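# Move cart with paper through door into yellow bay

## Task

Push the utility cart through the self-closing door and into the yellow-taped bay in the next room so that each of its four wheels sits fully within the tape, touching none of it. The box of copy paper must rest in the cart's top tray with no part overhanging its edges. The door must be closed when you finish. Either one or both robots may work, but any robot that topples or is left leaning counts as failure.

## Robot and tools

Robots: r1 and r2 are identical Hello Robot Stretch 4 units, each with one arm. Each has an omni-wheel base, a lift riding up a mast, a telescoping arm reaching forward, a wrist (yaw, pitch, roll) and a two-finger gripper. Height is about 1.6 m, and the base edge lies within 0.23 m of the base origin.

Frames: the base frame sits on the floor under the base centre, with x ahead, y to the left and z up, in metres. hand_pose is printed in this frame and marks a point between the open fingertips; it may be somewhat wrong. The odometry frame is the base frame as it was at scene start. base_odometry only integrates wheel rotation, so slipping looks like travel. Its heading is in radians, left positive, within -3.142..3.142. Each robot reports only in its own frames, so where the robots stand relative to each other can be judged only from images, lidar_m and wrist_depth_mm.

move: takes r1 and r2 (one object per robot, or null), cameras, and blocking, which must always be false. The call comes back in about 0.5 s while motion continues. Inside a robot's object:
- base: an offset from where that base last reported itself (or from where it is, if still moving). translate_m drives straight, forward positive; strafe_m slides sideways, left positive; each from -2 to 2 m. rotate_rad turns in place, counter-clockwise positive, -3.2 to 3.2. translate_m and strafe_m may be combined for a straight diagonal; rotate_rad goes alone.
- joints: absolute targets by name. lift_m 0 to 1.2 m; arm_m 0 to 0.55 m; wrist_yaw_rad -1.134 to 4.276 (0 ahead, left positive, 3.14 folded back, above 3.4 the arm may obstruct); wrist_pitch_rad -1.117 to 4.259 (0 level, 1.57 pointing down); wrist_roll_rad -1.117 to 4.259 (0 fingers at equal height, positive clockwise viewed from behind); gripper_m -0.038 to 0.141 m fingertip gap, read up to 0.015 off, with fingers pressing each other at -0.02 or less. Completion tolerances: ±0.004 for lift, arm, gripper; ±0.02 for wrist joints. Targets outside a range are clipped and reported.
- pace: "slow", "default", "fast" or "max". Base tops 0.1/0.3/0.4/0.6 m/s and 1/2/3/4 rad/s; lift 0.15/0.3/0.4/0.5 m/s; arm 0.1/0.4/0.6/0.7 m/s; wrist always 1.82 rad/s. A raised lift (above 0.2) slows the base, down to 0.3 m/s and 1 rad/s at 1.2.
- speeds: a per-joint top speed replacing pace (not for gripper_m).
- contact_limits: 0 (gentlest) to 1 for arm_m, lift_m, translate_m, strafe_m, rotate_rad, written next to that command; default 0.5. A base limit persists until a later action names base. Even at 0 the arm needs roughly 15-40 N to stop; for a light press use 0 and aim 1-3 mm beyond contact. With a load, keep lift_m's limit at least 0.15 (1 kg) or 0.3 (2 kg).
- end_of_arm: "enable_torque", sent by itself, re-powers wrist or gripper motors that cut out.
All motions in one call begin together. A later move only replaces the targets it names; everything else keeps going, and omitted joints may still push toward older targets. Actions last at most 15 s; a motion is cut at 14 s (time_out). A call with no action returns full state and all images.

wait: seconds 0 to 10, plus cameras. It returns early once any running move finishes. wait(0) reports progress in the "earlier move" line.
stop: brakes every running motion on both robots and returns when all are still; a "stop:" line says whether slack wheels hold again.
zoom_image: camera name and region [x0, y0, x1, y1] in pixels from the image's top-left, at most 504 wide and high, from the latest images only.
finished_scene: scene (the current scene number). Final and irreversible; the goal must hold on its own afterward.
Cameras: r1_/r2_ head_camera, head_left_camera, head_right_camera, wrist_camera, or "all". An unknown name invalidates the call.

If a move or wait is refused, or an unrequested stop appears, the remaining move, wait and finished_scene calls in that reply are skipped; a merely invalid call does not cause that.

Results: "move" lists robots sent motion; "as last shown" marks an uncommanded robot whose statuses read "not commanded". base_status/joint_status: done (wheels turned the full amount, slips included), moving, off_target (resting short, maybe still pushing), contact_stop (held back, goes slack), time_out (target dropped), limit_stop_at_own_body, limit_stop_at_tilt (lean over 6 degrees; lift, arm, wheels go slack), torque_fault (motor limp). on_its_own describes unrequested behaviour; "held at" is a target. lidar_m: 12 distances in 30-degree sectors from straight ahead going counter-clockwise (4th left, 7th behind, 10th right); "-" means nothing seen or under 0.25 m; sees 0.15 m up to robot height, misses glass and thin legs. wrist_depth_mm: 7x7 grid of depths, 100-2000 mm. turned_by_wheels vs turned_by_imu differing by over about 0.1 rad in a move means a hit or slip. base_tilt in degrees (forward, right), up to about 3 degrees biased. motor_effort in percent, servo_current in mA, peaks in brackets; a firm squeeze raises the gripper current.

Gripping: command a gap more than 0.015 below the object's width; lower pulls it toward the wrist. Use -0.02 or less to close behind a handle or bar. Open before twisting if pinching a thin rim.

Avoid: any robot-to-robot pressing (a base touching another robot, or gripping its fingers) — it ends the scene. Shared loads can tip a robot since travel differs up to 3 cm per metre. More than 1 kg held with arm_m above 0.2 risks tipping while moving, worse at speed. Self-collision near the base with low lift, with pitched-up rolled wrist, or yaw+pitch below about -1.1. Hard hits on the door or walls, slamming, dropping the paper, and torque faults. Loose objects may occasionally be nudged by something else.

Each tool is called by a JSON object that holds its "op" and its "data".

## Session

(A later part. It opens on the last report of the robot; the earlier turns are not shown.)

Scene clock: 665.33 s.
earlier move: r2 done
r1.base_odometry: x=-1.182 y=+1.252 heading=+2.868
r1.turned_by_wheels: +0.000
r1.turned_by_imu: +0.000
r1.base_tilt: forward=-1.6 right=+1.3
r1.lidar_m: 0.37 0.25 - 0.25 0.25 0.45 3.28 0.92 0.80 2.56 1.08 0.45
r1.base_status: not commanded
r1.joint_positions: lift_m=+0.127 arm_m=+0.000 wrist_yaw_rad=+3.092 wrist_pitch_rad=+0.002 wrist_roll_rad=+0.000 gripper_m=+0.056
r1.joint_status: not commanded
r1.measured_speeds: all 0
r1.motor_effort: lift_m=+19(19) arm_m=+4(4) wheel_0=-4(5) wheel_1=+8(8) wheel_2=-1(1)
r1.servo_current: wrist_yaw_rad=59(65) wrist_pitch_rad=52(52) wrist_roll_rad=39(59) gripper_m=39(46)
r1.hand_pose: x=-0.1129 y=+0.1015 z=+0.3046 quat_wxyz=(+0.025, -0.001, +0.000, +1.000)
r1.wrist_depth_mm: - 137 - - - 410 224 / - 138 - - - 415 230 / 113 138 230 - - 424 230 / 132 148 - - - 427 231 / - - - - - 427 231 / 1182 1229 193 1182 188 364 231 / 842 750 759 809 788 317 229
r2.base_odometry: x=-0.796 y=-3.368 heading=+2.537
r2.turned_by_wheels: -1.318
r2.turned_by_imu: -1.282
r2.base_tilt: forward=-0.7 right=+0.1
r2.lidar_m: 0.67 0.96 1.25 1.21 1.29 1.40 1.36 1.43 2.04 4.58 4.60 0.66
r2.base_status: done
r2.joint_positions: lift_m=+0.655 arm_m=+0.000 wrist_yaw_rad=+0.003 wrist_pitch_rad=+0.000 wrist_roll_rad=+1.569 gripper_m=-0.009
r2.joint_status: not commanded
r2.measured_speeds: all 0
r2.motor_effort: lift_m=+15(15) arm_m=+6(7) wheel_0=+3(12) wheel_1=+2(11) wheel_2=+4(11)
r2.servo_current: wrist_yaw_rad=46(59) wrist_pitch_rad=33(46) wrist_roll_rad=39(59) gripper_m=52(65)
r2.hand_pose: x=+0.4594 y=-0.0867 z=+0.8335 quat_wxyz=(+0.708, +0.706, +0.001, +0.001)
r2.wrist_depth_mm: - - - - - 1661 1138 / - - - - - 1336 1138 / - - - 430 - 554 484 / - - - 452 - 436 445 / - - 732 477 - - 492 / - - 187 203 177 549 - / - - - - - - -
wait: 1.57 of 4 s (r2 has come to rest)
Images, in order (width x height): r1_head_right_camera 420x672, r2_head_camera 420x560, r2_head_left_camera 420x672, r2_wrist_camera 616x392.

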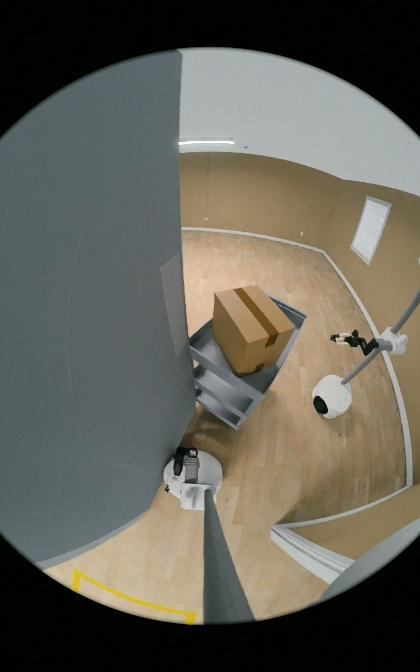

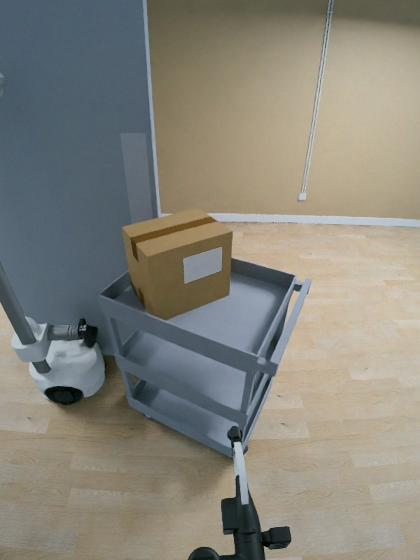

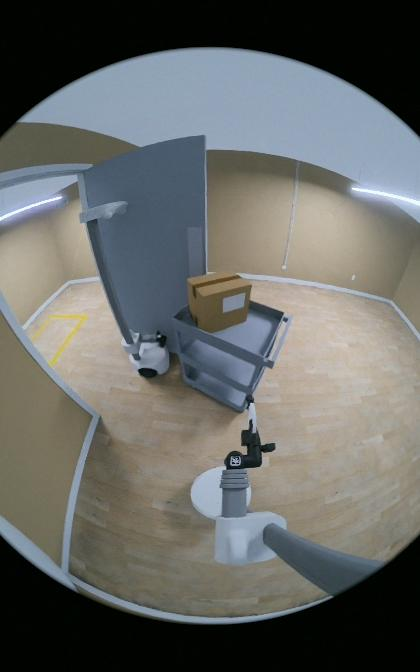

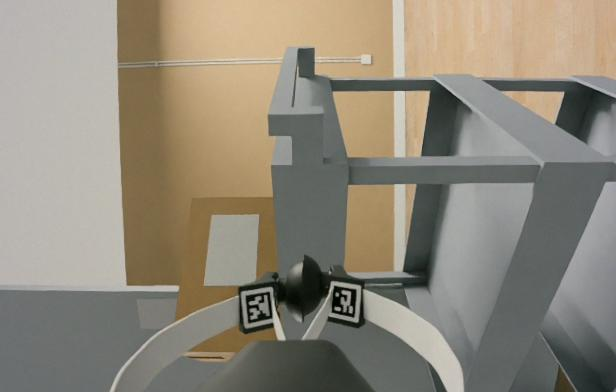

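{"op": "move", "data": {"blocking": false, "r2": {"base":{"translate_m":0.5},"pace":"slow","contact_limits":{"translate_m":0.4}}}}

{"op": "wait", "data": {"seconds": 7, "cameras": ["r1_head_right_camera","r2_head_camera","r2_wrist_camera"]}}

Scene clock: 669.23 s.
move: r2 moving
r1: as last shown
r2.base_odometry: x=-0.806 y=-3.361 heading=+2.537
r2.turned_by_wheels: +0.000
r2.turned_by_imu: +0.001
r2.base_tilt: forward=-0.7 right=+0.1
r2.lidar_m: 0.67 0.90 1.24 1.21 1.25 1.42 1.37 1.44 2.03 4.58 4.60 0.65
r2.base_status: translate_m moving
r2.joint_positions: lift_m=+0.655 arm_m=+0.000 wrist_yaw_rad=+0.003 wrist_pitch_rad=+0.000 wrist_roll_rad=+1.569 gripper_m=-0.009
r2.joint_status: not commanded
r2.measured_speeds: translate_m=+0.048 strafe_m=-0.001 rotate_rad=-0.001 lift_m=+0.000 arm_m=+0.000 wrist_yaw_rad=+0.000 wrist_pitch_rad=+0.000 wrist_roll_rad=+0.000
r2.motor_effort: lift_m=+15(15) arm_m=+6(7) wheel_0=+9(10) wheel_1=+6(7) wheel_2=-10(10)
r2.servo_current: wrist_yaw_rad=46(52) wrist_pitch_rad=39(46) wrist_roll_rad=39(59) gripper_m=59(65)
r2.contact_limits: translate_m 0.4
r2.hand_pose: x=+0.4594 y=-0.0867 z=+0.8335 quat_wxyz=(+0.708, +0.706, +0.001, +0.001)
r2.wrist_depth_mm: - - - - - 1661 1118 / - - - 798 - 1366 1138 / - - - 418 - 544 473 / - - - 439 - 427 436 / - - 723 469 - - 480 / - - 187 202 177 544 - / - - - - - - -
pictures: none

Scene clock: 675.03 s.
earlier move: r2 done
r1.base_odometry: x=-1.182 y=+1.252 heading=+2.868
r1.turned_by_wheels: +0.000
r1.turned_by_imu: +0.000
r1.base_tilt: forward=-1.6 right=+1.3
r1.lidar_m: 0.40 0.25 0.26 0.25 0.25 0.47 3.31 0.85 0.79 2.56 0.81 0.52
r1.base_status: not commanded
r1.joint_positions: lift_m=+0.127 arm_m=+0.000 wrist_yaw_rad=+3.092 wrist_pitch_rad=+0.002 wrist_roll_rad=+0.000 gripper_m=+0.056
r1.joint_status: not commanded
r1.measured_speeds: all 0
r1.motor_effort: lift_m=+19(19) arm_m=+4(5) wheel_0=-4(5) wheel_1=+7(8) wheel_2=-1(1)
r1.servo_current: wrist_yaw_rad=39(72) wrist_pitch_rad=39(52) wrist_roll_rad=59(65) gripper_m=39(52)
r1.hand_pose: x=-0.1129 y=+0.1015 z=+0.3046 quat_wxyz=(+0.025, -0.001, +0.000, +1.000)
r1.wrist_depth_mm: - 137 - - - 407 224 / - 138 - - - 413 229 / 113 138 230 - - 421 231 / 132 147 - - - 424 231 / 1921 - - - - 427 232 / 1205 1182 194 1182 188 366 233 / 854 750 759 798 778 317 229
r2.base_odometry: x=-1.207 y=-3.084 heading=+2.537
r2.turned_by_wheels: +0.000
r2.turned_by_imu: +0.001
r2.base_tilt: forward=-0.7 right=+0.1
r2.lidar_m: 0.46 0.57 0.82 1.18 1.26 1.75 1.86 1.96 2.76 4.61 0.50 0.46
r2.base_status: done
r2.joint_positions: lift_m=+0.655 arm_m=+0.000 wrist_yaw_rad=-0.003 wrist_pitch_rad=+0.000 wrist_roll_rad=+1.569 gripper_m=-0.009
r2.joint_status: not commanded
r2.measured_speeds: all 0
r2.motor_effort: lift_m=+15(15) arm_m=+6(7) wheel_0=+5(11) wheel_1=+3(8) wheel_2=-6(16)
r2.servo_current: wrist_yaw_rad=46(59) wrist_pitch_rad=46(46) wrist_roll_rad=52(65) gripper_m=65(65)
r2.contact_limits: translate_m 0.4
r2.hand_pose: x=+0.4589 y=-0.0882 z=+0.8335 quat_wxyz=(+0.708, +0.706, -0.001, -0.001)
r2.wrist_depth_mm: - - - 191 195 609 - / - - - 200 - 640 - / - - 469 209 - 668 - / - 433 418 220 - 699 - / - 382 379 229 - 732 - / 349 343 187 202 177 723 - / 315 312 310 - - 615 -
wait: 5.80 of 7 s (r2 has come to rest)
Images, in order (width x height): r1_head_right_camera 420x672, r2_head_camera 420x560, r2_wrist_camera 616x392.

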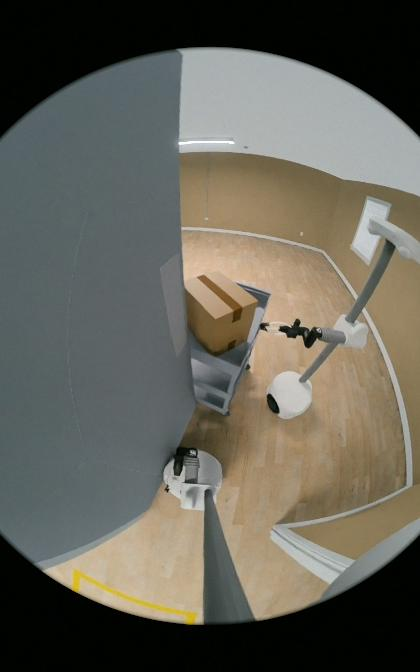

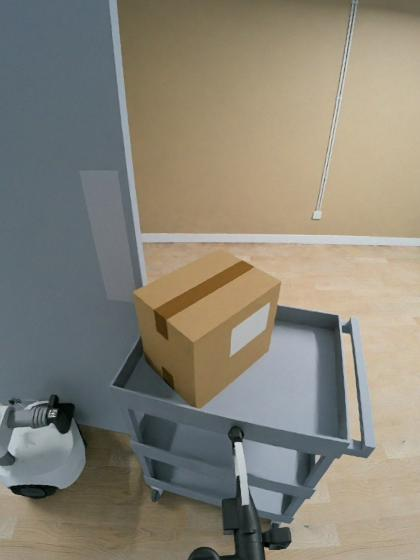

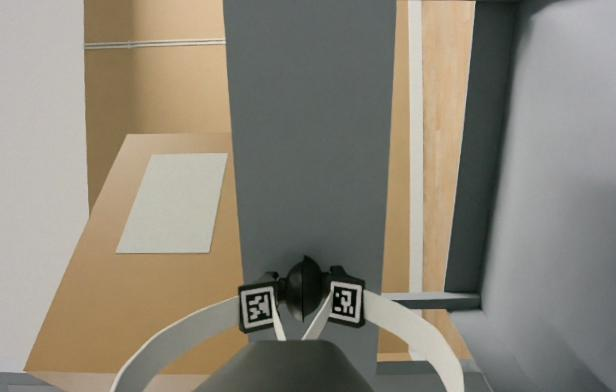

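{"op": "move", "data": {"blocking": false, "r2": {"base":{"translate_m":-0.35},"pace":"fast"}}}

{"op": "wait", "data": {"seconds": 4}}

{"op": "move", "data": {"blocking": false, "r2": {"base":{"strafe_m":-1.25},"joints":{"gripper_m":0.141},"pace":"fast"}}}

{"op": "wait", "data": {"seconds": 3}}

{"op": "wait", "data": {"seconds": 5}}

{"op": "move", "data": {"blocking": false, "r2": {"base":{"rotate_rad":1.32}}}}

{"op": "wait", "data": {"seconds": 4}}

{"op": "move", "data": {"blocking": false, "r2": {"base":{"translate_m":0.12,"strafe_m":-0.66}}}}

{"op": "wait", "data": {"seconds": 5, "cameras": ["r1_head_right_camera","r2_head_camera","r2_wrist_camera"]}}

Scene clock: 721.70 s.
move: r2 moving
r1: as last shown
r2.base_odometry: x=-1.168 y=-3.112 heading=+2.537
r2.turned_by_wheels: +0.000
r2.turned_by_imu: +0.001
r2.base_tilt: forward=-0.7 right=+0.1
r2.lidar_m: 0.50 0.61 0.89 1.18 1.24 1.77 1.82 1.92 2.70 4.62 4.01 0.51
r2.base_status: translate_m moving
r2.joint_positions: lift_m=+0.655 arm_m=+0.000 wrist_yaw_rad=-0.003 wrist_pitch_rad=+0.000 wrist_roll_rad=+1.569 gripper_m=-0.009
r2.joint_status: not commanded
r2.measured_speeds: translate_m=-0.188 strafe_m=+0.000 rotate_rad=+0.001 lift_m=+0.000 arm_m=+0.000 wrist_yaw_rad=+0.000 wrist_pitch_rad=+0.000 wrist_roll_rad=+0.000
r2.motor_effort: lift_m=+15(15) arm_m=+6(6) wheel_0=-10(11) wheel_1=-8(10) wheel_2=+15(15)
r2.servo_current: wrist_yaw_rad=59(59) wrist_pitch_rad=46(46) wrist_roll_rad=52(52) gripper_m=59(59)
r2.hand_pose: x=+0.4589 y=-0.0882 z=+0.8335 quat_wxyz=(+0.708, +0.706, -0.001, -0.001)
r2.wrist_depth_mm: - - - 226 - 640 - / - - - 237 - 676 - / - - 517 249 - 707 - / - 480 469 262 - 732 - / - 415 415 273 - 778 - / - 370 188 202 176 759 - / 640 349 353 - - - -
pictures: none

Scene clock: 723.40 s.
earlier move: r2 done
r1.base_odometry: x=-1.182 y=+1.252 heading=+2.868
r1.turned_by_wheels: +0.000
r1.turned_by_imu: +0.000
r1.base_tilt: forward=-1.6 right=+1.3
r1.lidar_m: 0.37 0.25 - 0.25 0.25 0.47 3.32 0.90 0.80 2.55 1.07 0.52
r1.base_status: not commanded
r1.joint_positions: lift_m=+0.127 arm_m=+0.000 wrist_yaw_rad=+3.092 wrist_pitch_rad=+0.002 wrist_roll_rad=+0.000 gripper_m=+0.056
r1.joint_status: not commanded
r1.measured_speeds: all 0
r1.motor_effort: lift_m=+19(19) arm_m=+4(5) wheel_0=-5(5) wheel_1=+7(7) wheel_2=-1(1)
r1.servo_current: wrist_yaw_rad=52(72) wrist_pitch_rad=39(52) wrist_roll_rad=46(72) gripper_m=39(46)
r1.hand_pose: x=-0.1129 y=+0.1015 z=+0.3046 quat_wxyz=(+0.025, -0.001, +0.000, +1.000)
r1.wrist_depth_mm: - 137 - - - 413 224 / - 138 - - - 413 229 / 113 138 230 - - 421 229 / 132 147 - - - 427 232 / 1983 - - - - 427 231 / 1182 1182 194 1205 187 366 232 / 854 741 759 798 788 315 229
r2.base_odometry: x=-0.920 y=-3.283 heading=+2.537
r2.turned_by_wheels: +0.000
r2.turned_by_imu: +0.000
r2.base_tilt: forward=-0.6 right=+0.1
r2.lidar_m: 0.78 1.10 1.22 1.19 1.25 1.59 1.53 1.59 2.29 4.57 4.38 0.79
r2.base_status: done
r2.joint_positions: lift_m=+0.655 arm_m=+0.000 wrist_yaw_rad=-0.003 wrist_pitch_rad=+0.000 wrist_roll_rad=+1.569 gripper_m=-0.009
r2.joint_status: not commanded
r2.measured_speeds: all 0
r2.motor_effort: lift_m=+15(15) arm_m=+6(6) wheel_0=-3(13) wheel_1=-2(10) wheel_2=+2(16)
r2.servo_current: wrist_yaw_rad=52(59) wrist_pitch_rad=39(46) wrist_roll_rad=52(59) gripper_m=59(65)
r2.hand_pose: x=+0.4589 y=-0.0882 z=+0.8335 quat_wxyz=(+0.708, +0.706, -0.001, -0.001)
r2.wrist_depth_mm: - - - 504 - 1537 1098 / - - - 521 - 512 512 / - - - 544 - 549 - / - - 778 569 - - - / - - 676 591 - - - / - - 187 192 177 - - / - 121 - - - - -
wait: 1.70 of 4 s (r2 has come to rest)
pictures: none

Scene clock: 723.90 s.
move: r2 moving
r1: as last shown
r2.base_odometry: x=-0.888 y=-3.237 heading=+2.537
r2.turned_by_wheels: +0.000
r2.turned_by_imu: +0.000
r2.base_tilt: forward=-0.7 right=+0.1
r2.lidar_m: 0.78 0.94 1.25 1.23 1.34 1.57 1.51 1.60 2.25 4.55 4.41 0.78
r2.base_status: strafe_m moving
r2.joint_positions: lift_m=+0.655 arm_m=+0.000 wrist_yaw_rad=-0.003 wrist_pitch_rad=+0.000 wrist_roll_rad=+1.569 gripper_m=+0.013
r2.joint_status: gripper_m moving
r2.measured_speeds: translate_m=-0.001 strafe_m=-0.216 rotate_rad=+0.008 lift_m=+0.000 arm_m=+0.000 wrist_yaw_rad=+0.000 wrist_pitch_rad=+0.000 wrist_roll_rad=+0.000
r2.motor_effort: lift_m=+15(15) arm_m=+6(6) wheel_0=+9(14) wheel_1=-13(13) wheel_2=-2(2)
r2.servo_current: wrist_yaw_rad=52(52) wrist_pitch_rad=39(46) wrist_roll_rad=46(59) gripper_m=85(85)
r2.hand_pose: x=+0.4589 y=-0.0882 z=+0.8335 quat_wxyz=(+0.708, +0.706, -0.001, -0.001)
r2.wrist_depth_mm: - - - - - 1661 1160 / - - - 512 - 508 1042 / - - - 535 - 539 - / - - 809 559 - 554 - / - - 723 574 - - - / - - 191 195 177 - - / - 124 - - - - -
pictures: none

Scene clock: 726.90 s.
earlier move: r2 moving
r1.base_odometry: x=-1.182 y=+1.252 heading=+2.868
r1.turned_by_wheels: +0.000
r1.turned_by_imu: +0.000
r1.base_tilt: forward=-1.6 right=+1.3
r1.lidar_m: 0.37 0.25 - 0.25 0.26 0.46 3.33 0.88 0.80 2.57 2.81 0.54
r1.base_status: not commanded
r1.joint_positions: lift_m=+0.127 arm_m=+0.000 wrist_yaw_rad=+3.092 wrist_pitch_rad=+0.002 wrist_roll_rad=+0.000 gripper_m=+0.056
r1.joint_status: not commanded
r1.measured_speeds: all 0
r1.motor_effort: lift_m=+19(19) arm_m=+4(4) wheel_0=-4(5) wheel_1=+7(7) wheel_2=-1(1)
r1.servo_current: wrist_yaw_rad=39(72) wrist_pitch_rad=39(52) wrist_roll_rad=52(65) gripper_m=33(46)
r1.hand_pose: x=-0.1129 y=+0.1015 z=+0.3046 quat_wxyz=(+0.025, -0.001, +0.000, +1.000)
r1.wrist_depth_mm: - 137 - - - 407 225 / - 138 - - - 415 229 / 113 138 230 - - 424 230 / 132 147 - - - 424 232 / 1983 - - - - 427 231 / 1205 1182 193 1205 188 366 232 / 854 759 750 809 798 319 229
r2.base_odometry: x=-0.243 y=-2.304 heading=+2.537
r2.turned_by_wheels: +0.000
r2.turned_by_imu: -0.002
r2.base_tilt: forward=-0.7 right=+0.1
r2.lidar_m: 3.18 1.09 1.06 2.37 2.16 1.62 1.58 1.65 2.33 3.42 3.60 3.28
r2.base_status: strafe_m moving
r2.joint_positions: lift_m=+0.655 arm_m=+0.000 wrist_yaw_rad=-0.003 wrist_pitch_rad=+0.000 wrist_roll_rad=+1.569 gripper_m=+0.141
r2.joint_status: all done
r2.measured_speeds: translate_m=+0.000 strafe_m=-0.238 rotate_rad=-0.002 lift_m=+0.000 arm_m=+0.000 wrist_yaw_rad=+0.000 wrist_pitch_rad=+0.000 wrist_roll_rad=+0.000
r2.motor_effort: lift_m=+15(15) arm_m=+6(7) wheel_0=-3(14) wheel_1=-1(14) wheel_2=+0(2)
r2.servo_current: wrist_yaw_rad=46(65) wrist_pitch_rad=33(46) wrist_roll_rad=39(65) gripper_m=52(130)
r2.hand_pose: x=+0.4589 y=-0.0882 z=+0.8335 quat_wxyz=(+0.708, +0.706, -0.001, -0.001)
r2.wrist_depth_mm: - - - - - 1661 1138 / - - - - - 1661 1160 / - - - - - 1618 1160 / - - - - - 1708 1182 / - - - - - 1576 1138 / - - - - - 1430 1182 / - - - - - 1808 1160
wait: 3.00 s; no rest
pictures: none

Scene clock: 727.73 s.
earlier move: r2 done
r1.base_odometry: x=-1.182 y=+1.252 heading=+2.868
r1.turned_by_wheels: +0.000
r1.turned_by_imu: +0.000
r1.base_tilt: forward=-1.5 right=+1.3
r1.lidar_m: 0.36 0.25 - 0.25 0.25 0.45 3.33 0.91 0.78 2.55 2.83 0.53
r1.base_status: not commanded
r1.joint_positions: lift_m=+0.127 arm_m=+0.000 wrist_yaw_rad=+3.092 wrist_pitch_rad=+0.002 wrist_roll_rad=+0.000 gripper_m=+0.056
r1.joint_status: not commanded
r1.measured_speeds: all 0
r1.motor_effort: lift_m=+19(19) arm_m=+4(4) wheel_0=-5(5) wheel_1=+7(7) wheel_2=-1(1)
r1.servo_current: wrist_yaw_rad=46(91) wrist_pitch_rad=46(52) wrist_roll_rad=65(78) gripper_m=46(46)
r1.hand_pose: x=-0.1129 y=+0.1015 z=+0.3046 quat_wxyz=(+0.025, -0.001, +0.000, +1.000)
r1.wrist_depth_mm: - 138 - - - 410 224 / - 138 - - - 415 229 / 113 138 230 - - 424 230 / 132 147 - - - 427 232 / 1983 - - - - 427 233 / 1205 1205 193 1182 187 368 231 / 854 750 759 809 798 317 230
r2.base_odometry: x=-0.209 y=-2.255 heading=+2.537
r2.turned_by_wheels: +0.000
r2.turned_by_imu: +0.000
r2.base_tilt: forward=-0.7 right=+0.1
r2.lidar_m: 3.17 1.16 1.09 2.45 2.13 1.64 1.56 1.66 2.32 3.36 3.52 3.28
r2.base_status: done
r2.joint_positions: lift_m=+0.655 arm_m=+0.000 wrist_yaw_rad=-0.003 wrist_pitch_rad=+0.000 wrist_roll_rad=+1.569 gripper_m=+0.141
r2.joint_status: all done
r2.measured_speeds: all 0
r2.motor_effort: lift_m=+15(15) arm_m=+6(7) wheel_0=-1(14) wheel_1=-1(14) wheel_2=+0(2)
r2.servo_current: wrist_yaw_rad=52(65) wrist_pitch_rad=46(46) wrist_roll_rad=46(65) gripper_m=52(130)
r2.hand_pose: x=+0.4589 y=-0.0882 z=+0.8335 quat_wxyz=(+0.708, +0.706, -0.001, -0.001)
r2.wrist_depth_mm: - - - - - 1661 1138 / - - - - - 1661 1160 / - - - - - 1661 1182 / - - - - - 1661 1160 / - - - - - 1618 1182 / - - - - - 1366 1160 / - - - - - 1863 1160
wait: 0.83 of 5 s (r2 has come to rest)
pictures: none

Scene clock: 728.23 s.
move: r2 moving
r1: as last shown
r1.wrist_depth_mm: - 138 - - - 410 226 / - 138 - - - 415 229 / 113 138 229 - - 424 230 / 132 147 - - - 424 233 / - - - - - 427 231 / 1205 1182 193 1182 187 364 230 / 854 750 741 788 788 317 229
r2.base_odometry: x=-0.209 y=-2.255 heading=+2.789
r2.turned_by_wheels: +0.252
r2.turned_by_imu: +0.245
r2.base_tilt: forward=-0.7 right=+0.1
r2.lidar_m: 3.17 1.10 2.08 2.46 1.81 1.57 1.59 1.87 3.29 3.36 3.65 3.18
r2.base_status: rotate_rad moving
r2.joint_positions: lift_m=+0.655 arm_m=+0.000 wrist_yaw_rad=-0.003 wrist_pitch_rad=+0.000 wrist_roll_rad=+1.569 gripper_m=+0.141
r2.joint_status: not commanded
r2.measured_speeds: translate_m=+0.001 strafe_m=+0.000 rotate_rad=+0.974 lift_m=+0.000 arm_m=+0.000 wrist_yaw_rad=+0.000 wrist_pitch_rad=+0.000 wrist_roll_rad=+0.000
r2.motor_effort: lift_m=+15(15) arm_m=+6(6) wheel_0=-10(12) wheel_1=-9(10) wheel_2=-12(12)
r2.servo_current: wrist_yaw_rad=46(59) wrist_pitch_rad=39(46) wrist_roll_rad=52(59) gripper_m=52(52)
r2.hand_pose: x=+0.4589 y=-0.0882 z=+0.8335 quat_wxyz=(+0.708, +0.706, -0.001, -0.001)
r2.wrist_depth_mm: - - - - - 1661 1138 / - - - - - 1618 1160 / - - - - - 1661 1160 / - - - - - 1708 1160 / - - - - - 1576 1160 / - - - - - 1397 1160 / - - - - - 1808 1160
pictures: none

Scene clock: 729.67 s.
earlier move: r2 done
r1.base_odometry: x=-1.182 y=+1.252 heading=+2.868
r1.turned_by_wheels: +0.000
r1.turned_by_imu: +0.000
r1.base_tilt: forward=-1.6 right=+1.2
r1.lidar_m: 0.40 0.25 - 0.25 0.25 0.46 3.30 0.89 0.78 2.56 2.83 0.52
r1.base_status: not commanded
r1.joint_positions: lift_m=+0.127 arm_m=+0.000 wrist_yaw_rad=+3.092 wrist_pitch_rad=+0.002 wrist_roll_rad=+0.000 gripper_m=+0.056
r1.joint_status: not commanded
r1.measured_speeds: all 0
r1.motor_effort: lift_m=+19(19) arm_m=+4(5) wheel_0=-4(5) wheel_1=+7(7) wheel_2=-1(1)
r1.servo_current: wrist_yaw_rad=59(72) wrist_pitch_rad=46(52) wrist_roll_rad=52(65) gripper_m=33(52)
r1.hand_pose: x=-0.1129 y=+0.1015 z=+0.3046 quat_wxyz=(+0.025, -0.001, +0.000, +1.000)
r1.wrist_depth_mm: - 137 - - - 407 224 / - 138 - - - 413 229 / 113 138 230 - - 424 229 / 132 147 - - - 424 231 / 1983 - - - - 427 231 / 1182 1182 193 1205 189 366 232 / 842 759 750 809 798 317 229
r2.base_odometry: x=-0.209 y=-2.255 heading=-2.427
r2.turned_by_wheels: +1.068
r2.turned_by_imu: +1.040
r2.base_tilt: forward=-0.6 right=+0.1
r2.lidar_m: 2.05 2.46 1.77 1.58 1.57 1.89 3.36 3.38 3.62 3.18 3.19 1.10
r2.base_status: done
r2.joint_positions: lift_m=+0.655 arm_m=+0.000 wrist_yaw_rad=-0.002 wrist_pitch_rad=+0.000 wrist_roll_rad=+1.569 gripper_m=+0.141
r2.joint_status: not commanded
r2.measured_speeds: all 0
r2.motor_effort: lift_m=+15(16) arm_m=+6(6) wheel_0=-3(12) wheel_1=-3(10) wheel_2=-5(13)
r2.servo_current: wrist_yaw_rad=39(59) wrist_pitch_rad=39(46) wrist_roll_rad=52(59) gripper_m=52(52)
r2.hand_pose: x=+0.4590 y=-0.0881 z=+0.8335 quat_wxyz=(+0.708, +0.706, -0.001, -0.001)
r2.wrist_depth_mm: - - 1160 1060 1397 - - / - - - - 1921 1430 1138 / - - - - - 1661 1182 / - - - - - 1708 1160 / - - - - - 1576 1160 / - - - - - 1366 1160 / - - - - - 1863 1160
wait: 1.43 of 4 s (r2 has come to rest)
pictures: none

Scene clock: 730.17 s.
move: r2 moving
r1: as last shown
r2.base_odometry: x=-0.235 y=-2.234 heading=-2.428
r2.turned_by_wheels: +0.000
r2.turned_by_imu: +0.000
r2.base_tilt: forward=-0.6 right=+0.1
r2.lidar_m: 2.06 2.45 1.84 1.59 1.59 1.94 3.38 3.37 3.61 3.15 3.18 1.08
r2.base_status: translate_m moving; strafe_m moving
r2.joint_positions: lift_m=+0.655 arm_m=+0.000 wrist_yaw_rad=-0.002 wrist_pitch_rad=+0.000 wrist_roll_rad=+1.569 gripper_m=+0.141
r2.joint_status: not commanded
r2.measured_speeds: translate_m=+0.023 strafe_m=-0.127 rotate_rad=+0.006 lift_m=+0.000 arm_m=+0.000 wrist_yaw_rad=+0.000 wrist_pitch_rad=+0.000 wrist_roll_rad=+0.000
r2.motor_effort: lift_m=+15(15) arm_m=+6(6) wheel_0=+12(12) wheel_1=-10(12) wheel_2=-7(9)
r2.servo_current: wrist_yaw_rad=39(52) wrist_pitch_rad=46(46) wrist_roll_rad=39(46) gripper_m=59(59)
r2.hand_pose: x=+0.4590 y=-0.0881 z=+0.8335 quat_wxyz=(+0.708, +0.706, -0.001, -0.001)
r2.wrist_depth_mm: - - 1118 831 1397 - - / - - - 1336 1808 1397 1138 / - - - - - 1661 1182 / - - - - - 1708 1160 / - - - - - 1576 1160 / - - - - - 1366 1182 / - - - - - 1808 1138
pictures: none

Scene clock: 733.33 s.
earlier move: r2 done
r1.base_odometry: x=-1.182 y=+1.252 heading=+2.868
r1.turned_by_wheels: +0.000
r1.turned_by_imu: +0.000
r1.base_tilt: forward=-1.6 right=+1.3
r1.lidar_m: 0.41 0.25 - 0.25 0.25 0.45 3.32 0.89 0.77 2.56 2.79 0.52
r1.base_status: not commanded
r1.joint_positions: lift_m=+0.127 arm_m=+0.000 wrist_yaw_rad=+3.092 wrist_pitch_rad=+0.002 wrist_roll_rad=+0.000 gripper_m=+0.056
r1.joint_status: not commanded
r1.measured_speeds: all 0
r1.motor_effort: lift_m=+19(19) arm_m=+4(5) wheel_0=-4(5) wheel_1=+7(7) wheel_2=-1(1)
r1.servo_current: wrist_yaw_rad=33(72) wrist_pitch_rad=46(52) wrist_roll_rad=59(65) gripper_m=39(52)
r1.hand_pose: x=-0.1129 y=+0.1015 z=+0.3046 quat_wxyz=(+0.025, -0.001, +0.000, +1.000)
r1.wrist_depth_mm: - 137 - - - 407 225 / - 138 - - - 415 229 / 113 138 229 - - 421 230 / 132 147 - - - 430 232 / 1983 - - - - 430 232 / 1182 1229 195 1182 188 366 231 / 854 750 768 798 798 315 230
r2.base_odometry: x=-0.732 y=-1.835 heading=-2.427
r2.turned_by_wheels: +0.000
r2.turned_by_imu: +0.001
r2.base_tilt: forward=-0.7 right=+0.0
r2.lidar_m: 0.83 2.51 2.53 2.23 2.24 2.68 3.32 3.34 2.83 2.50 2.51 0.90
r2.base_status: done
r2.joint_positions: lift_m=+0.655 arm_m=+0.000 wrist_yaw_rad=-0.002 wrist_pitch_rad=+0.000 wrist_roll_rad=+1.569 gripper_m=+0.141
r2.joint_status: not commanded
r2.measured_speeds: all 0
r2.motor_effort: lift_m=+15(15) arm_m=+6(6) wheel_0=+3(13) wheel_1=-2(12) wheel_2=-4(9)
r2.servo_current: wrist_yaw_rad=52(59) wrist_pitch_rad=39(46) wrist_roll_rad=46(65) gripper_m=59(59)
r2.hand_pose: x=+0.4590 y=-0.0881 z=+0.8335 quat_wxyz=(+0.708, +0.706, -0.001, -0.001)
r2.wrist_depth_mm: - - - - - 1661 1118 / - - - - - 1661 1138 / - - - 691 - 691 - / - - 946 691 - 691 - / - - 1025 976 1863 691 - / - - - 699 1118 202 - / - - - - - 1661 1160
wait: 3.17 of 5 s (r2 has come to rest)
Images, in order (width x height): r1_head_right_camera 420x672, r2_head_camera 420x560, r2_wrist_camera 616x392.

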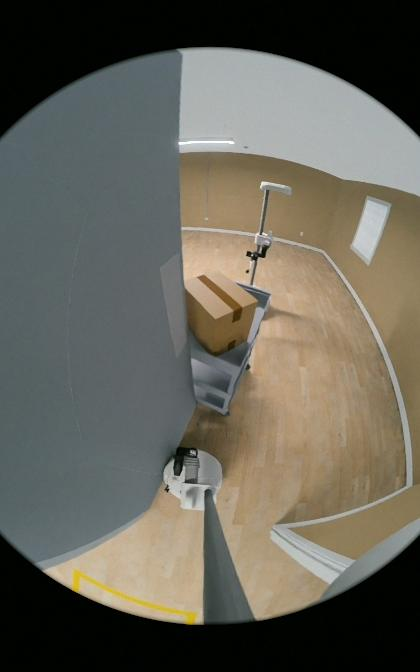

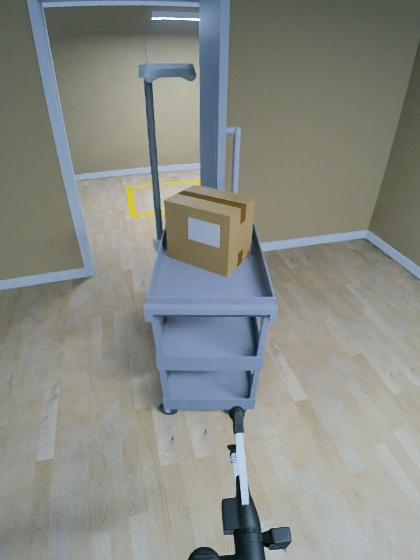

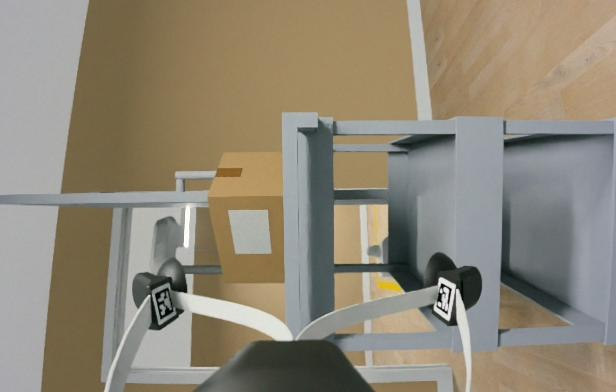

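{"op": "move", "data": {"blocking": false, "r2": {"base":{"translate_m":0.35,"strafe_m":0.07}}}}

{"op": "wait", "data": {"seconds": 4}}

{"op": "move", "data": {"blocking": false, "r2": {"base":{"translate_m":0.15},"pace":"slow","contact_limits":{"translate_m":0.1}}}}

{"op": "wait", "data": {"seconds": 4, "cameras": ["r2_head_camera","r2_wrist_camera"]}}

Scene clock: 742.57 s.
move: r2 moving
r1: as last shown
r1.wrist_depth_mm: - 138 - - - 407 224 / - 138 - - - 413 229 / 114 138 230 - - 424 229 / 132 147 - - - 424 231 / - - - - - 430 232 / 1182 1182 193 1160 187 366 232 / 842 741 759 798 788 315 229
r2.base_odometry: x=-0.751 y=-1.860 heading=-2.427
r2.turned_by_wheels: +0.000
r2.turned_by_imu: +0.001
r2.base_tilt: forward=-0.7 right=+0.1
r2.lidar_m: 0.80 2.44 2.56 2.21 2.27 2.69 3.38 3.37 2.86 2.51 2.51 0.87
r2.base_status: translate_m moving; strafe_m moving
r2.joint_positions: lift_m=+0.655 arm_m=+0.000 wrist_yaw_rad=-0.002 wrist_pitch_rad=+0.000 wrist_roll_rad=+1.569 gripper_m=+0.141
r2.joint_status: not commanded
r2.measured_speeds: translate_m=+0.120 strafe_m=+0.023 rotate_rad=+0.003 lift_m=+0.000 arm_m=+0.000 wrist_yaw_rad=+0.000 wrist_pitch_rad=+0.000 wrist_roll_rad=+0.000
r2.motor_effort: lift_m=+15(15) arm_m=+6(6) wheel_0=+5(10) wheel_1=+9(10) wheel_2=-12(13)
r2.servo_current: wrist_yaw_rad=65(65) wrist_pitch_rad=33(46) wrist_roll_rad=52(52) gripper_m=52(59)
r2.hand_pose: x=+0.4590 y=-0.0881 z=+0.8335 quat_wxyz=(+0.708, +0.706, -0.001, -0.001)
r2.wrist_depth_mm: - - - - - 1618 1160 / - - - - - 1661 1138 / - - - 661 - 661 - / - - 917 668 - 661 - / - - 991 931 - 661 - / - - - 676 1098 202 - / - - - - - 1756 1138
pictures: none

Scene clock: 744.73 s.
earlier move: r2 done
r1.base_odometry: x=-1.182 y=+1.252 heading=+2.868
r1.turned_by_wheels: +0.000
r1.turned_by_imu: +0.000
r1.base_tilt: forward=-1.6 right=+1.3
r1.lidar_m: 0.38 0.25 - 0.25 0.25 0.47 3.33 0.88 0.80 2.55 2.81 0.53
r1.base_status: not commanded
r1.joint_positions: lift_m=+0.127 arm_m=+0.000 wrist_yaw_rad=+3.092 wrist_pitch_rad=+0.002 wrist_roll_rad=+0.000 gripper_m=+0.056
r1.joint_status: not commanded
r1.measured_speeds: all 0
r1.motor_effort: lift_m=+19(19) arm_m=+4(4) wheel_0=-4(5) wheel_1=+7(7) wheel_2=-1(1)
r1.servo_current: wrist_yaw_rad=52(65) wrist_pitch_rad=39(52) wrist_roll_rad=46(65) gripper_m=39(46)
r1.hand_pose: x=-0.1129 y=+0.1015 z=+0.3046 quat_wxyz=(+0.025, -0.001, +0.000, +1.000)
r1.wrist_depth_mm: - 138 - - - 410 225 / - 138 - - - 413 229 / 113 138 231 - - 421 229 / 132 147 - - - 427 231 / 1921 - - - - 427 232 / 1160 1205 193 1182 187 364 231 / 842 750 741 788 778 315 229
r2.base_odometry: x=-0.950 y=-2.117 heading=-2.427
r2.turned_by_wheels: +0.000
r2.turned_by_imu: +0.001
r2.base_tilt: forward=-0.7 right=+0.1
r2.lidar_m: 0.52 2.12 2.52 2.25 2.25 2.68 3.69 3.71 2.85 2.49 2.50 0.52
r2.base_status: done
r2.joint_positions: lift_m=+0.655 arm_m=+0.000 wrist_yaw_rad=-0.002 wrist_pitch_rad=+0.000 wrist_roll_rad=+1.569 gripper_m=+0.141
r2.joint_status: not commanded
r2.measured_speeds: all 0
r2.motor_effort: lift_m=+15(15) arm_m=+6(6) wheel_0=+3(10) wheel_1=+3(11) wheel_2=-4(14)
r2.servo_current: wrist_yaw_rad=39(65) wrist_pitch_rad=33(46) wrist_roll_rad=46(65) gripper_m=59(59)
r2.hand_pose: x=+0.4590 y=-0.0881 z=+0.8335 quat_wxyz=(+0.708, +0.706, -0.001, -0.001)
r2.wrist_depth_mm: - - - 336 - 1618 - / - - - 340 - 778 - / - - 585 343 - - - / - 1983 609 347 946 - - / - - 668 349 946 - - / - - 291 351 353 189 - / - - - - - 1808 477
wait: 2.17 of 4 s (r2 has come to rest)
pictures: none

Scene clock: 745.23 s.
move: r2 moving
r1: as last shown
r2.base_odometry: x=-0.959 y=-2.125 heading=-2.427
r2.turned_by_wheels: +0.000
r2.turned_by_imu: +0.000
r2.base_tilt: forward=-0.7 right=+0.1
r2.lidar_m: 0.48 2.13 2.49 2.24 2.26 2.68 3.69 3.74 2.84 2.51 2.51 0.50
r2.base_status: translate_m moving
r2.joint_positions: lift_m=+0.655 arm_m=+0.000 wrist_yaw_rad=-0.002 wrist_pitch_rad=+0.000 wrist_roll_rad=+1.569 gripper_m=+0.141
r2.joint_status: not commanded
r2.measured_speeds: translate_m=+0.049 strafe_m=+0.000 rotate_rad=-0.002 lift_m=+0.000 arm_m=+0.000 wrist_yaw_rad=+0.000 wrist_pitch_rad=+0.000 wrist_roll_rad=+0.000
r2.motor_effort: lift_m=+15(16) arm_m=+6(6) wheel_0=+4(9) wheel_1=+6(8) wheel_2=-9(10)
r2.servo_current: wrist_yaw_rad=39(52) wrist_pitch_rad=39(46) wrist_roll_rad=39(59) gripper_m=59(59)
r2.contact_limits: translate_m 0.1
r2.hand_pose: x=+0.4590 y=-0.0881 z=+0.8335 quat_wxyz=(+0.708, +0.706, -0.001, -0.001)
r2.wrist_depth_mm: - - - 325 - 1618 - / - - - 329 - 788 - / - - 580 332 - - - / - 1921 603 334 946 - - / - 1983 654 340 960 - - / - - 281 282 342 190 - / - - - - - 1863 477
pictures: none

Scene clock: 747.50 s.
earlier move: r2 done
r1.base_odometry: x=-1.182 y=+1.252 heading=+2.868
r1.turned_by_wheels: +0.000
r1.turned_by_imu: +0.000
r1.base_tilt: forward=-1.6 right=+1.3
r1.lidar_m: 0.37 0.25 - 0.25 0.25 0.46 3.31 0.89 0.80 2.57 2.80 0.53
r1.base_status: not commanded
r1.joint_positions: lift_m=+0.127 arm_m=+0.000 wrist_yaw_rad=+3.092 wrist_pitch_rad=+0.002 wrist_roll_rad=+0.000 gripper_m=+0.056
r1.joint_status: not commanded
r1.measured_speeds: all 0
r1.motor_effort: lift_m=+19(19) arm_m=+4(5) wheel_0=-4(5) wheel_1=+7(7) wheel_2=-1(1)
r1.servo_current: wrist_yaw_rad=52(72) wrist_pitch_rad=39(52) wrist_roll_rad=46(65) gripper_m=46(46)
r1.hand_pose: x=-0.1129 y=+0.1015 z=+0.3046 quat_wxyz=(+0.025, -0.001, +0.000, +1.000)
r1.wrist_depth_mm: - 137 - - - 410 225 / - 138 - - - 415 229 / 113 138 230 - - 421 230 / 132 147 - - - 427 231 / 1921 - - - - 427 231 / 1205 1229 194 1205 187 368 230 / 854 750 750 788 798 317 230
r2.base_odometry: x=-1.063 y=-2.215 heading=-2.427
r2.turned_by_wheels: +0.000
r2.turned_by_imu: +0.000
r2.base_tilt: forward=-0.7 right=+0.0
r2.lidar_m: 0.37 0.40 2.35 2.27 2.27 2.71 3.85 3.84 2.81 2.47 2.49 0.39
r2.base_status: done
r2.joint_positions: lift_m=+0.655 arm_m=+0.000 wrist_yaw_rad=-0.002 wrist_pitch_rad=-0.001 wrist_roll_rad=+1.569 gripper_m=+0.141
r2.joint_status: not commanded
r2.measured_speeds: all 0
r2.motor_effort: lift_m=+15(16) arm_m=+6(6) wheel_0=+6(9) wheel_1=+5(8) wheel_2=-12(13)
r2.servo_current: wrist_yaw_rad=46(59) wrist_pitch_rad=46(46) wrist_roll_rad=52(59) gripper_m=46(59)
r2.contact_limits: translate_m 0.1
r2.hand_pose: x=+0.4590 y=-0.0881 z=+0.8336 quat_wxyz=(+0.708, +0.706, -0.001, -0.001)
r2.wrist_depth_mm: - - 138 195 - 1661 - / - - 139 197 198 750 - / - 436 141 199 - 788 - / - 459 439 200 200 788 - / - 512 143 202 202 798 - / - - 144 202 191 - - / - - - - - 1808 480
wait: 2.27 of 4 s (r2 has come to rest)
Images, in order (width x height): r2_head_camera 420x560, r2_wrist_camera 616x392.

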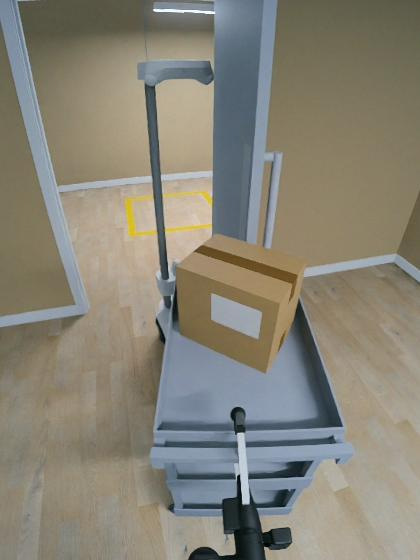

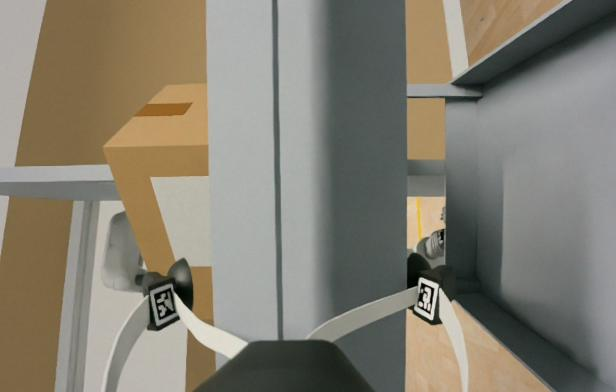

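{"op": "move", "data": {"blocking": false, "r2": {"joints":{"gripper_m":0.03}}}}

{"op": "wait", "data": {"seconds": 2}}

{"op": "move", "data": {"blocking": false, "r2": {"base":{"translate_m":-0.35,"strafe_m":-0.05},"pace":"slow"}}}

{"op": "wait", "data": {"seconds": 5, "cameras": ["r1_head_right_camera","r2_head_camera","r2_wrist_camera"]}}

Scene clock: 755.27 s.
move: r2 moving
r1: as last shown
r2.base_odometry: x=-1.063 y=-2.215 heading=-2.427
r2.turned_by_wheels: +0.000
r2.turned_by_imu: +0.000
r2.base_tilt: forward=-0.7 right=+0.1
r2.lidar_m: 0.37 0.39 2.39 2.28 2.30 2.73 3.84 3.85 2.80 2.46 2.49 0.42
r2.base_status: not commanded
r2.joint_positions: lift_m=+0.655 arm_m=+0.000 wrist_yaw_rad=-0.002 wrist_pitch_rad=-0.001 wrist_roll_rad=+1.569 gripper_m=+0.129
r2.joint_status: gripper_m moving
r2.measured_speeds: all 0
r2.motor_effort: lift_m=+15(15) arm_m=+6(6) wheel_0=+6(7) wheel_1=+5(5) wheel_2=-12(12)
r2.servo_current: wrist_yaw_rad=52(59) wrist_pitch_rad=39(46) wrist_roll_rad=46(59) gripper_m=111(111)
r2.contact_limits: translate_m 0.1
r2.hand_pose: x=+0.4590 y=-0.0881 z=+0.8336 quat_wxyz=(+0.708, +0.706, -0.001, -0.001)
r2.wrist_depth_mm: - - 138 195 - 1756 - / - - 139 197 196 750 - / - 436 141 200 - 798 - / - 462 445 200 200 788 - / - 512 143 202 201 788 - / - - 143 204 193 - - / - - - - - 1808 480
pictures: none

Scene clock: 756.83 s.
earlier move: r2 done
r1.base_odometry: x=-1.182 y=+1.252 heading=+2.868
r1.turned_by_wheels: +0.000
r1.turned_by_imu: +0.000
r1.base_tilt: forward=-1.6 right=+1.3
r1.lidar_m: 0.36 0.25 - 0.25 0.25 0.43 3.31 0.90 0.79 2.57 2.83 0.54
r1.base_status: not commanded
r1.joint_positions: lift_m=+0.127 arm_m=+0.000 wrist_yaw_rad=+3.092 wrist_pitch_rad=+0.002 wrist_roll_rad=+0.000 gripper_m=+0.056
r1.joint_status: not commanded
r1.measured_speeds: all 0
r1.motor_effort: lift_m=+19(19) arm_m=+4(4) wheel_0=-4(5) wheel_1=+7(7) wheel_2=-1(1)
r1.servo_current: wrist_yaw_rad=52(78) wrist_pitch_rad=33(52) wrist_roll_rad=46(65) gripper_m=52(52)
r1.hand_pose: x=-0.1129 y=+0.1015 z=+0.3046 quat_wxyz=(+0.025, -0.001, +0.000, +1.000)
r1.wrist_depth_mm: - 138 - - - 407 224 / - 138 - - - 413 228 / 114 138 230 - - 421 230 / 131 147 - - - 424 232 / 1983 - - - - 430 232 / 1205 1205 194 1182 188 364 230 / 842 750 750 798 798 317 230
r2.base_odometry: x=-1.063 y=-2.215 heading=-2.427
r2.turned_by_wheels: +0.000
r2.turned_by_imu: +0.000
r2.base_tilt: forward=-0.6 right=+0.1
r2.lidar_m: 0.35 0.39 2.33 2.29 2.28 2.73 3.84 3.85 2.80 2.45 2.48 0.39
r2.base_status: not commanded
r2.joint_positions: lift_m=+0.655 arm_m=+0.000 wrist_yaw_rad=-0.001 wrist_pitch_rad=+0.000 wrist_roll_rad=+1.569 gripper_m=+0.031
r2.joint_status: all done
r2.measured_speeds: all 0
r2.motor_effort: lift_m=+15(16) arm_m=+4(6) wheel_0=+2(7) wheel_1=+3(5) wheel_2=-2(12)
r2.servo_current: wrist_yaw_rad=39(59) wrist_pitch_rad=46(46) wrist_roll_rad=52(59) gripper_m=156(358)
r2.contact_limits: translate_m 0.1
r2.hand_pose: x=+0.4592 y=-0.0877 z=+0.8334 quat_wxyz=(+0.708, +0.706, +0.000, +0.000)
r2.wrist_depth_mm: - - 124 182 182 1661 - / - 517 125 185 - 750 - / - 421 127 187 187 788 - / - 449 128 188 189 798 - / - 500 130 190 191 798 - / 1756 539 131 192 191 170 - / - - 132 - - 1808 -
wait: 1.57 of 2 s (r2 has come to rest)
pictures: none

Scene clock: 757.33 s.
move: r2 moving
r1: as last shown
r2.base_odometry: x=-1.055 y=-2.206 heading=-2.427
r2.turned_by_wheels: +0.000
r2.turned_by_imu: +0.000
r2.base_tilt: forward=-0.6 right=+0.0
r2.lidar_m: 0.35 0.38 2.38 2.27 2.29 2.70 3.81 3.83 2.81 2.46 2.47 0.39
r2.base_status: translate_m moving; strafe_m moving
r2.joint_positions: lift_m=+0.655 arm_m=+0.000 wrist_yaw_rad=+0.000 wrist_pitch_rad=+0.000 wrist_roll_rad=+1.569 gripper_m=+0.031
r2.joint_status: not commanded
r2.measured_speeds: translate_m=-0.049 strafe_m=-0.006 rotate_rad=+0.002 lift_m=+0.000 arm_m=+0.000 wrist_yaw_rad=+0.000 wrist_pitch_rad=+0.000 wrist_roll_rad=+0.000
r2.motor_effort: lift_m=+15(15) arm_m=-4(4) wheel_0=-10(10) wheel_1=-7(8) wheel_2=+12(14)
r2.servo_current: wrist_yaw_rad=52(59) wrist_pitch_rad=46(46) wrist_roll_rad=52(52) gripper_m=156(163)
r2.hand_pose: x=+0.4593 y=-0.0875 z=+0.8334 quat_wxyz=(+0.708, +0.706, +0.000, +0.000)
r2.wrist_depth_mm: - - 125 183 182 1618 - / - 530 126 185 - 768 - / - 421 128 186 187 798 - / - 445 129 189 189 809 - / - 496 130 191 191 798 - / 1756 539 131 192 192 170 - / - - 132 - - 1808 -
pictures: none

Scene clock: 761.63 s.
earlier move: r2 done
r1.base_odometry: x=-1.182 y=+1.252 heading=+2.868
r1.turned_by_wheels: +0.000
r1.turned_by_imu: +0.000
r1.base_tilt: forward=-1.6 right=+1.2
r1.lidar_m: 0.38 0.25 - 0.25 0.25 0.44 3.32 0.87 0.80 2.57 2.84 1.15
r1.base_status: not commanded
r1.joint_positions: lift_m=+0.127 arm_m=+0.000 wrist_yaw_rad=+3.092 wrist_pitch_rad=+0.002 wrist_roll_rad=+0.000 gripper_m=+0.056
r1.joint_status: not commanded
r1.measured_speeds: all 0
r1.motor_effort: lift_m=+19(19) arm_m=+4(5) wheel_0=-4(5) wheel_1=+7(7) wheel_2=-1(1)
r1.servo_current: wrist_yaw_rad=52(72) wrist_pitch_rad=46(52) wrist_roll_rad=52(65) gripper_m=46(52)
r1.hand_pose: x=-0.1129 y=+0.1015 z=+0.3046 quat_wxyz=(+0.025, -0.001, +0.000, +1.000)
r1.wrist_depth_mm: - 138 - - - 410 224 / - 138 - - - 413 228 / 113 138 230 - - 421 231 / 132 147 - - - 427 230 / 1983 - - - - 427 233 / 1182 1182 194 1205 187 364 230 / 842 741 759 798 798 317 229
r2.base_odometry: x=-0.832 y=-1.948 heading=-2.428
r2.turned_by_wheels: -0.001
r2.turned_by_imu: -0.002
r2.base_tilt: forward=-0.7 right=+0.0
r2.lidar_m: 0.37 2.36 2.58 2.25 2.25 2.69 3.46 3.50 2.88 2.50 0.43 0.35
r2.base_status: done
r2.joint_positions: lift_m=+0.655 arm_m=+0.000 wrist_yaw_rad=-0.004 wrist_pitch_rad=+0.000 wrist_roll_rad=+1.569 gripper_m=+0.031
r2.joint_status: not commanded
r2.measured_speeds: all 0
r2.motor_effort: lift_m=+15(15) arm_m=-4(4) wheel_0=-7(14) wheel_1=-6(10) wheel_2=+4(14)
r2.servo_current: wrist_yaw_rad=59(59) wrist_pitch_rad=39(46) wrist_roll_rad=46(59) gripper_m=143(163)
r2.hand_pose: x=+0.4589 y=-0.0887 z=+0.8333 quat_wxyz=(+0.708, +0.706, -0.001, -0.002)
r2.wrist_depth_mm: - 488 109 163 163 715 - / - 397 112 170 170 715 - / - 430 116 177 176 - - / - 517 122 184 186 778 - / - - 127 193 194 - - / - - 135 202 185 172 - / - - 148 - - 1708 1205
wait: 4.30 of 5 s (r2 has come to rest)
Images, in order (width x height): r1_head_right_camera 420x672, r2_head_camera 420x560, r2_wrist_camera 616x392.

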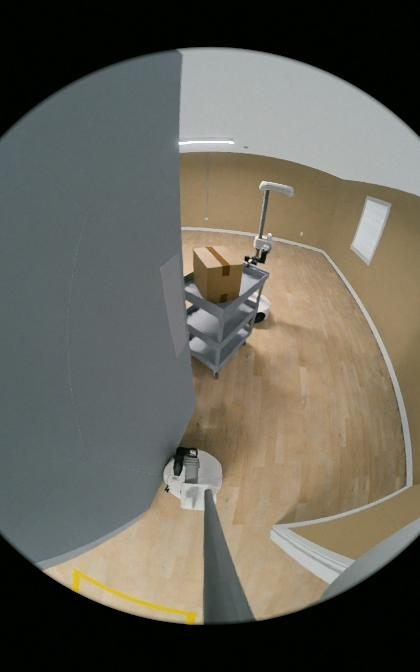

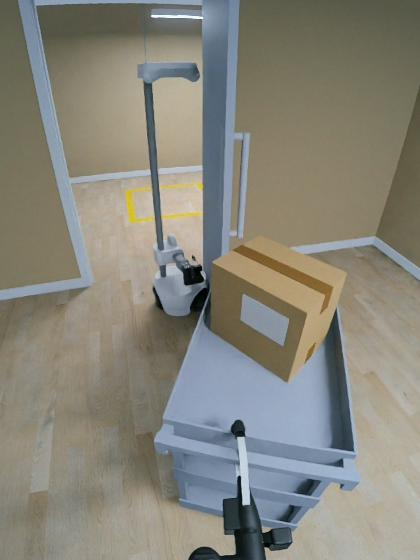

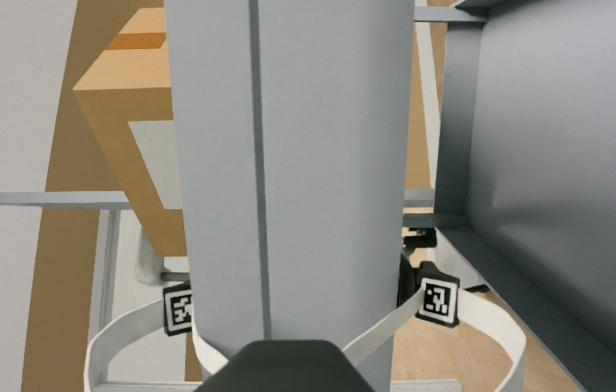

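{"op": "move", "data": {"blocking": false, "r2": {"base":{"strafe_m":-0.2},"pace":"slow"}}}

{"op": "wait", "data": {"seconds": 4, "cameras": ["r1_head_right_camera","r2_head_camera","r2_wrist_camera"]}}

Scene clock: 771.03 s.
move: r2 moving
r1: as last shown
r2.base_odometry: x=-0.841 y=-1.937 heading=-2.427
r2.turned_by_wheels: +0.000
r2.turned_by_imu: +0.001
r2.base_tilt: forward=-0.7 right=+0.1
r2.lidar_m: 0.39 2.33 2.58 2.26 2.25 2.70 3.49 3.49 2.83 2.46 0.44 0.38
r2.base_status: strafe_m moving
r2.joint_positions: lift_m=+0.655 arm_m=+0.000 wrist_yaw_rad=-0.002 wrist_pitch_rad=+0.000 wrist_roll_rad=+1.569 gripper_m=+0.031
r2.joint_status: not commanded
r2.measured_speeds: translate_m=+0.000 strafe_m=-0.057 rotate_rad=-0.002 lift_m=+0.000 arm_m=+0.000 wrist_yaw_rad=+0.016 wrist_pitch_rad=+0.000 wrist_roll_rad=+0.000
r2.motor_effort: lift_m=+15(15) arm_m=-4(4) wheel_0=+8(13) wheel_1=-6(9) wheel_2=+0(3)
r2.servo_current: wrist_yaw_rad=46(65) wrist_pitch_rad=39(46) wrist_roll_rad=46(52) gripper_m=137(143)
r2.hand_pose: x=+0.4591 y=-0.0881 z=+0.8333 quat_wxyz=(+0.708, +0.706, -0.001, -0.001)
r2.wrist_depth_mm: - 477 107 161 161 707 - / - 397 110 168 168 732 - / - 433 115 175 175 - - / - 544 121 182 183 809 - / - - 126 191 192 - - / - - 134 201 185 171 - / - - 138 - - 1661 1182
pictures: none

Scene clock: 773.67 s.
earlier move: r2 done
r1.base_odometry: x=-1.182 y=+1.252 heading=+2.868
r1.turned_by_wheels: +0.000
r1.turned_by_imu: +0.000
r1.base_tilt: forward=-1.6 right=+1.3
r1.lidar_m: 0.39 0.25 - 0.25 0.25 0.44 3.32 0.92 0.80 2.55 2.79 1.79
r1.base_status: not commanded
r1.joint_positions: lift_m=+0.127 arm_m=+0.000 wrist_yaw_rad=+3.092 wrist_pitch_rad=+0.002 wrist_roll_rad=+0.000 gripper_m=+0.056
r1.joint_status: not commanded
r1.measured_speeds: all 0
r1.motor_effort: lift_m=+19(19) arm_m=+4(5) wheel_0=-4(5) wheel_1=+7(7) wheel_2=-1(1)
r1.servo_current: wrist_yaw_rad=52(78) wrist_pitch_rad=46(52) wrist_roll_rad=52(65) gripper_m=39(46)
r1.hand_pose: x=-0.1129 y=+0.1015 z=+0.3046 quat_wxyz=(+0.025, -0.001, +0.000, +1.000)
r1.wrist_depth_mm: - 138 - - - 410 225 / - 138 - - - 413 229 / 113 138 229 - - 421 230 / 132 148 - - - 424 230 / 1983 - - - - 424 231 / 1182 1205 193 1182 188 366 230 / 866 750 768 788 788 317 229
r2.base_odometry: x=-0.963 y=-1.797 heading=-2.428
r2.turned_by_wheels: +0.000
r2.turned_by_imu: +0.001
r2.base_tilt: forward=-0.7 right=+0.1
r2.lidar_m: 0.36 0.38 2.79 2.45 2.46 2.91 3.45 3.44 2.62 2.29 2.30 0.41
r2.base_status: done
r2.joint_positions: lift_m=+0.655 arm_m=+0.000 wrist_yaw_rad=+0.001 wrist_pitch_rad=+0.000 wrist_roll_rad=+1.571 gripper_m=+0.031
r2.joint_status: not commanded
r2.measured_speeds: all 0
r2.motor_effort: lift_m=+15(16) arm_m=-4(4) wheel_0=+5(15) wheel_1=-3(9) wheel_2=+0(3)
r2.servo_current: wrist_yaw_rad=46(65) wrist_pitch_rad=46(46) wrist_roll_rad=46(65) gripper_m=124(143)
r2.hand_pose: x=+0.4594 y=-0.0871 z=+0.8333 quat_wxyz=(+0.707, +0.707, +0.001, +0.000)
r2.wrist_depth_mm: - - 132 190 - 1708 - / - - 133 193 - 768 - / - 427 134 194 - 788 - / - 445 135 195 196 788 - / - 508 136 197 197 798 - / - 535 138 198 188 170 - / - - 145 - - 1808 -
wait: 2.63 of 4 s (r2 has come to rest)
Images, in order (width x height): r1_head_right_camera 420x672, r2_head_camera 420x560, r2_wrist_camera 616x392.

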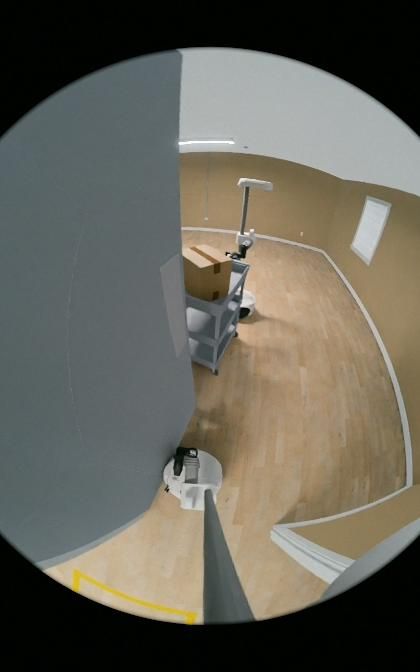

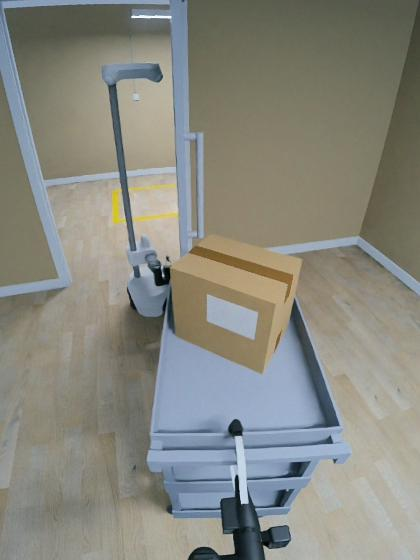

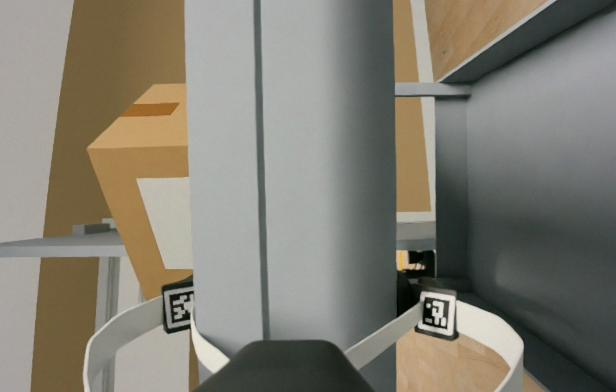

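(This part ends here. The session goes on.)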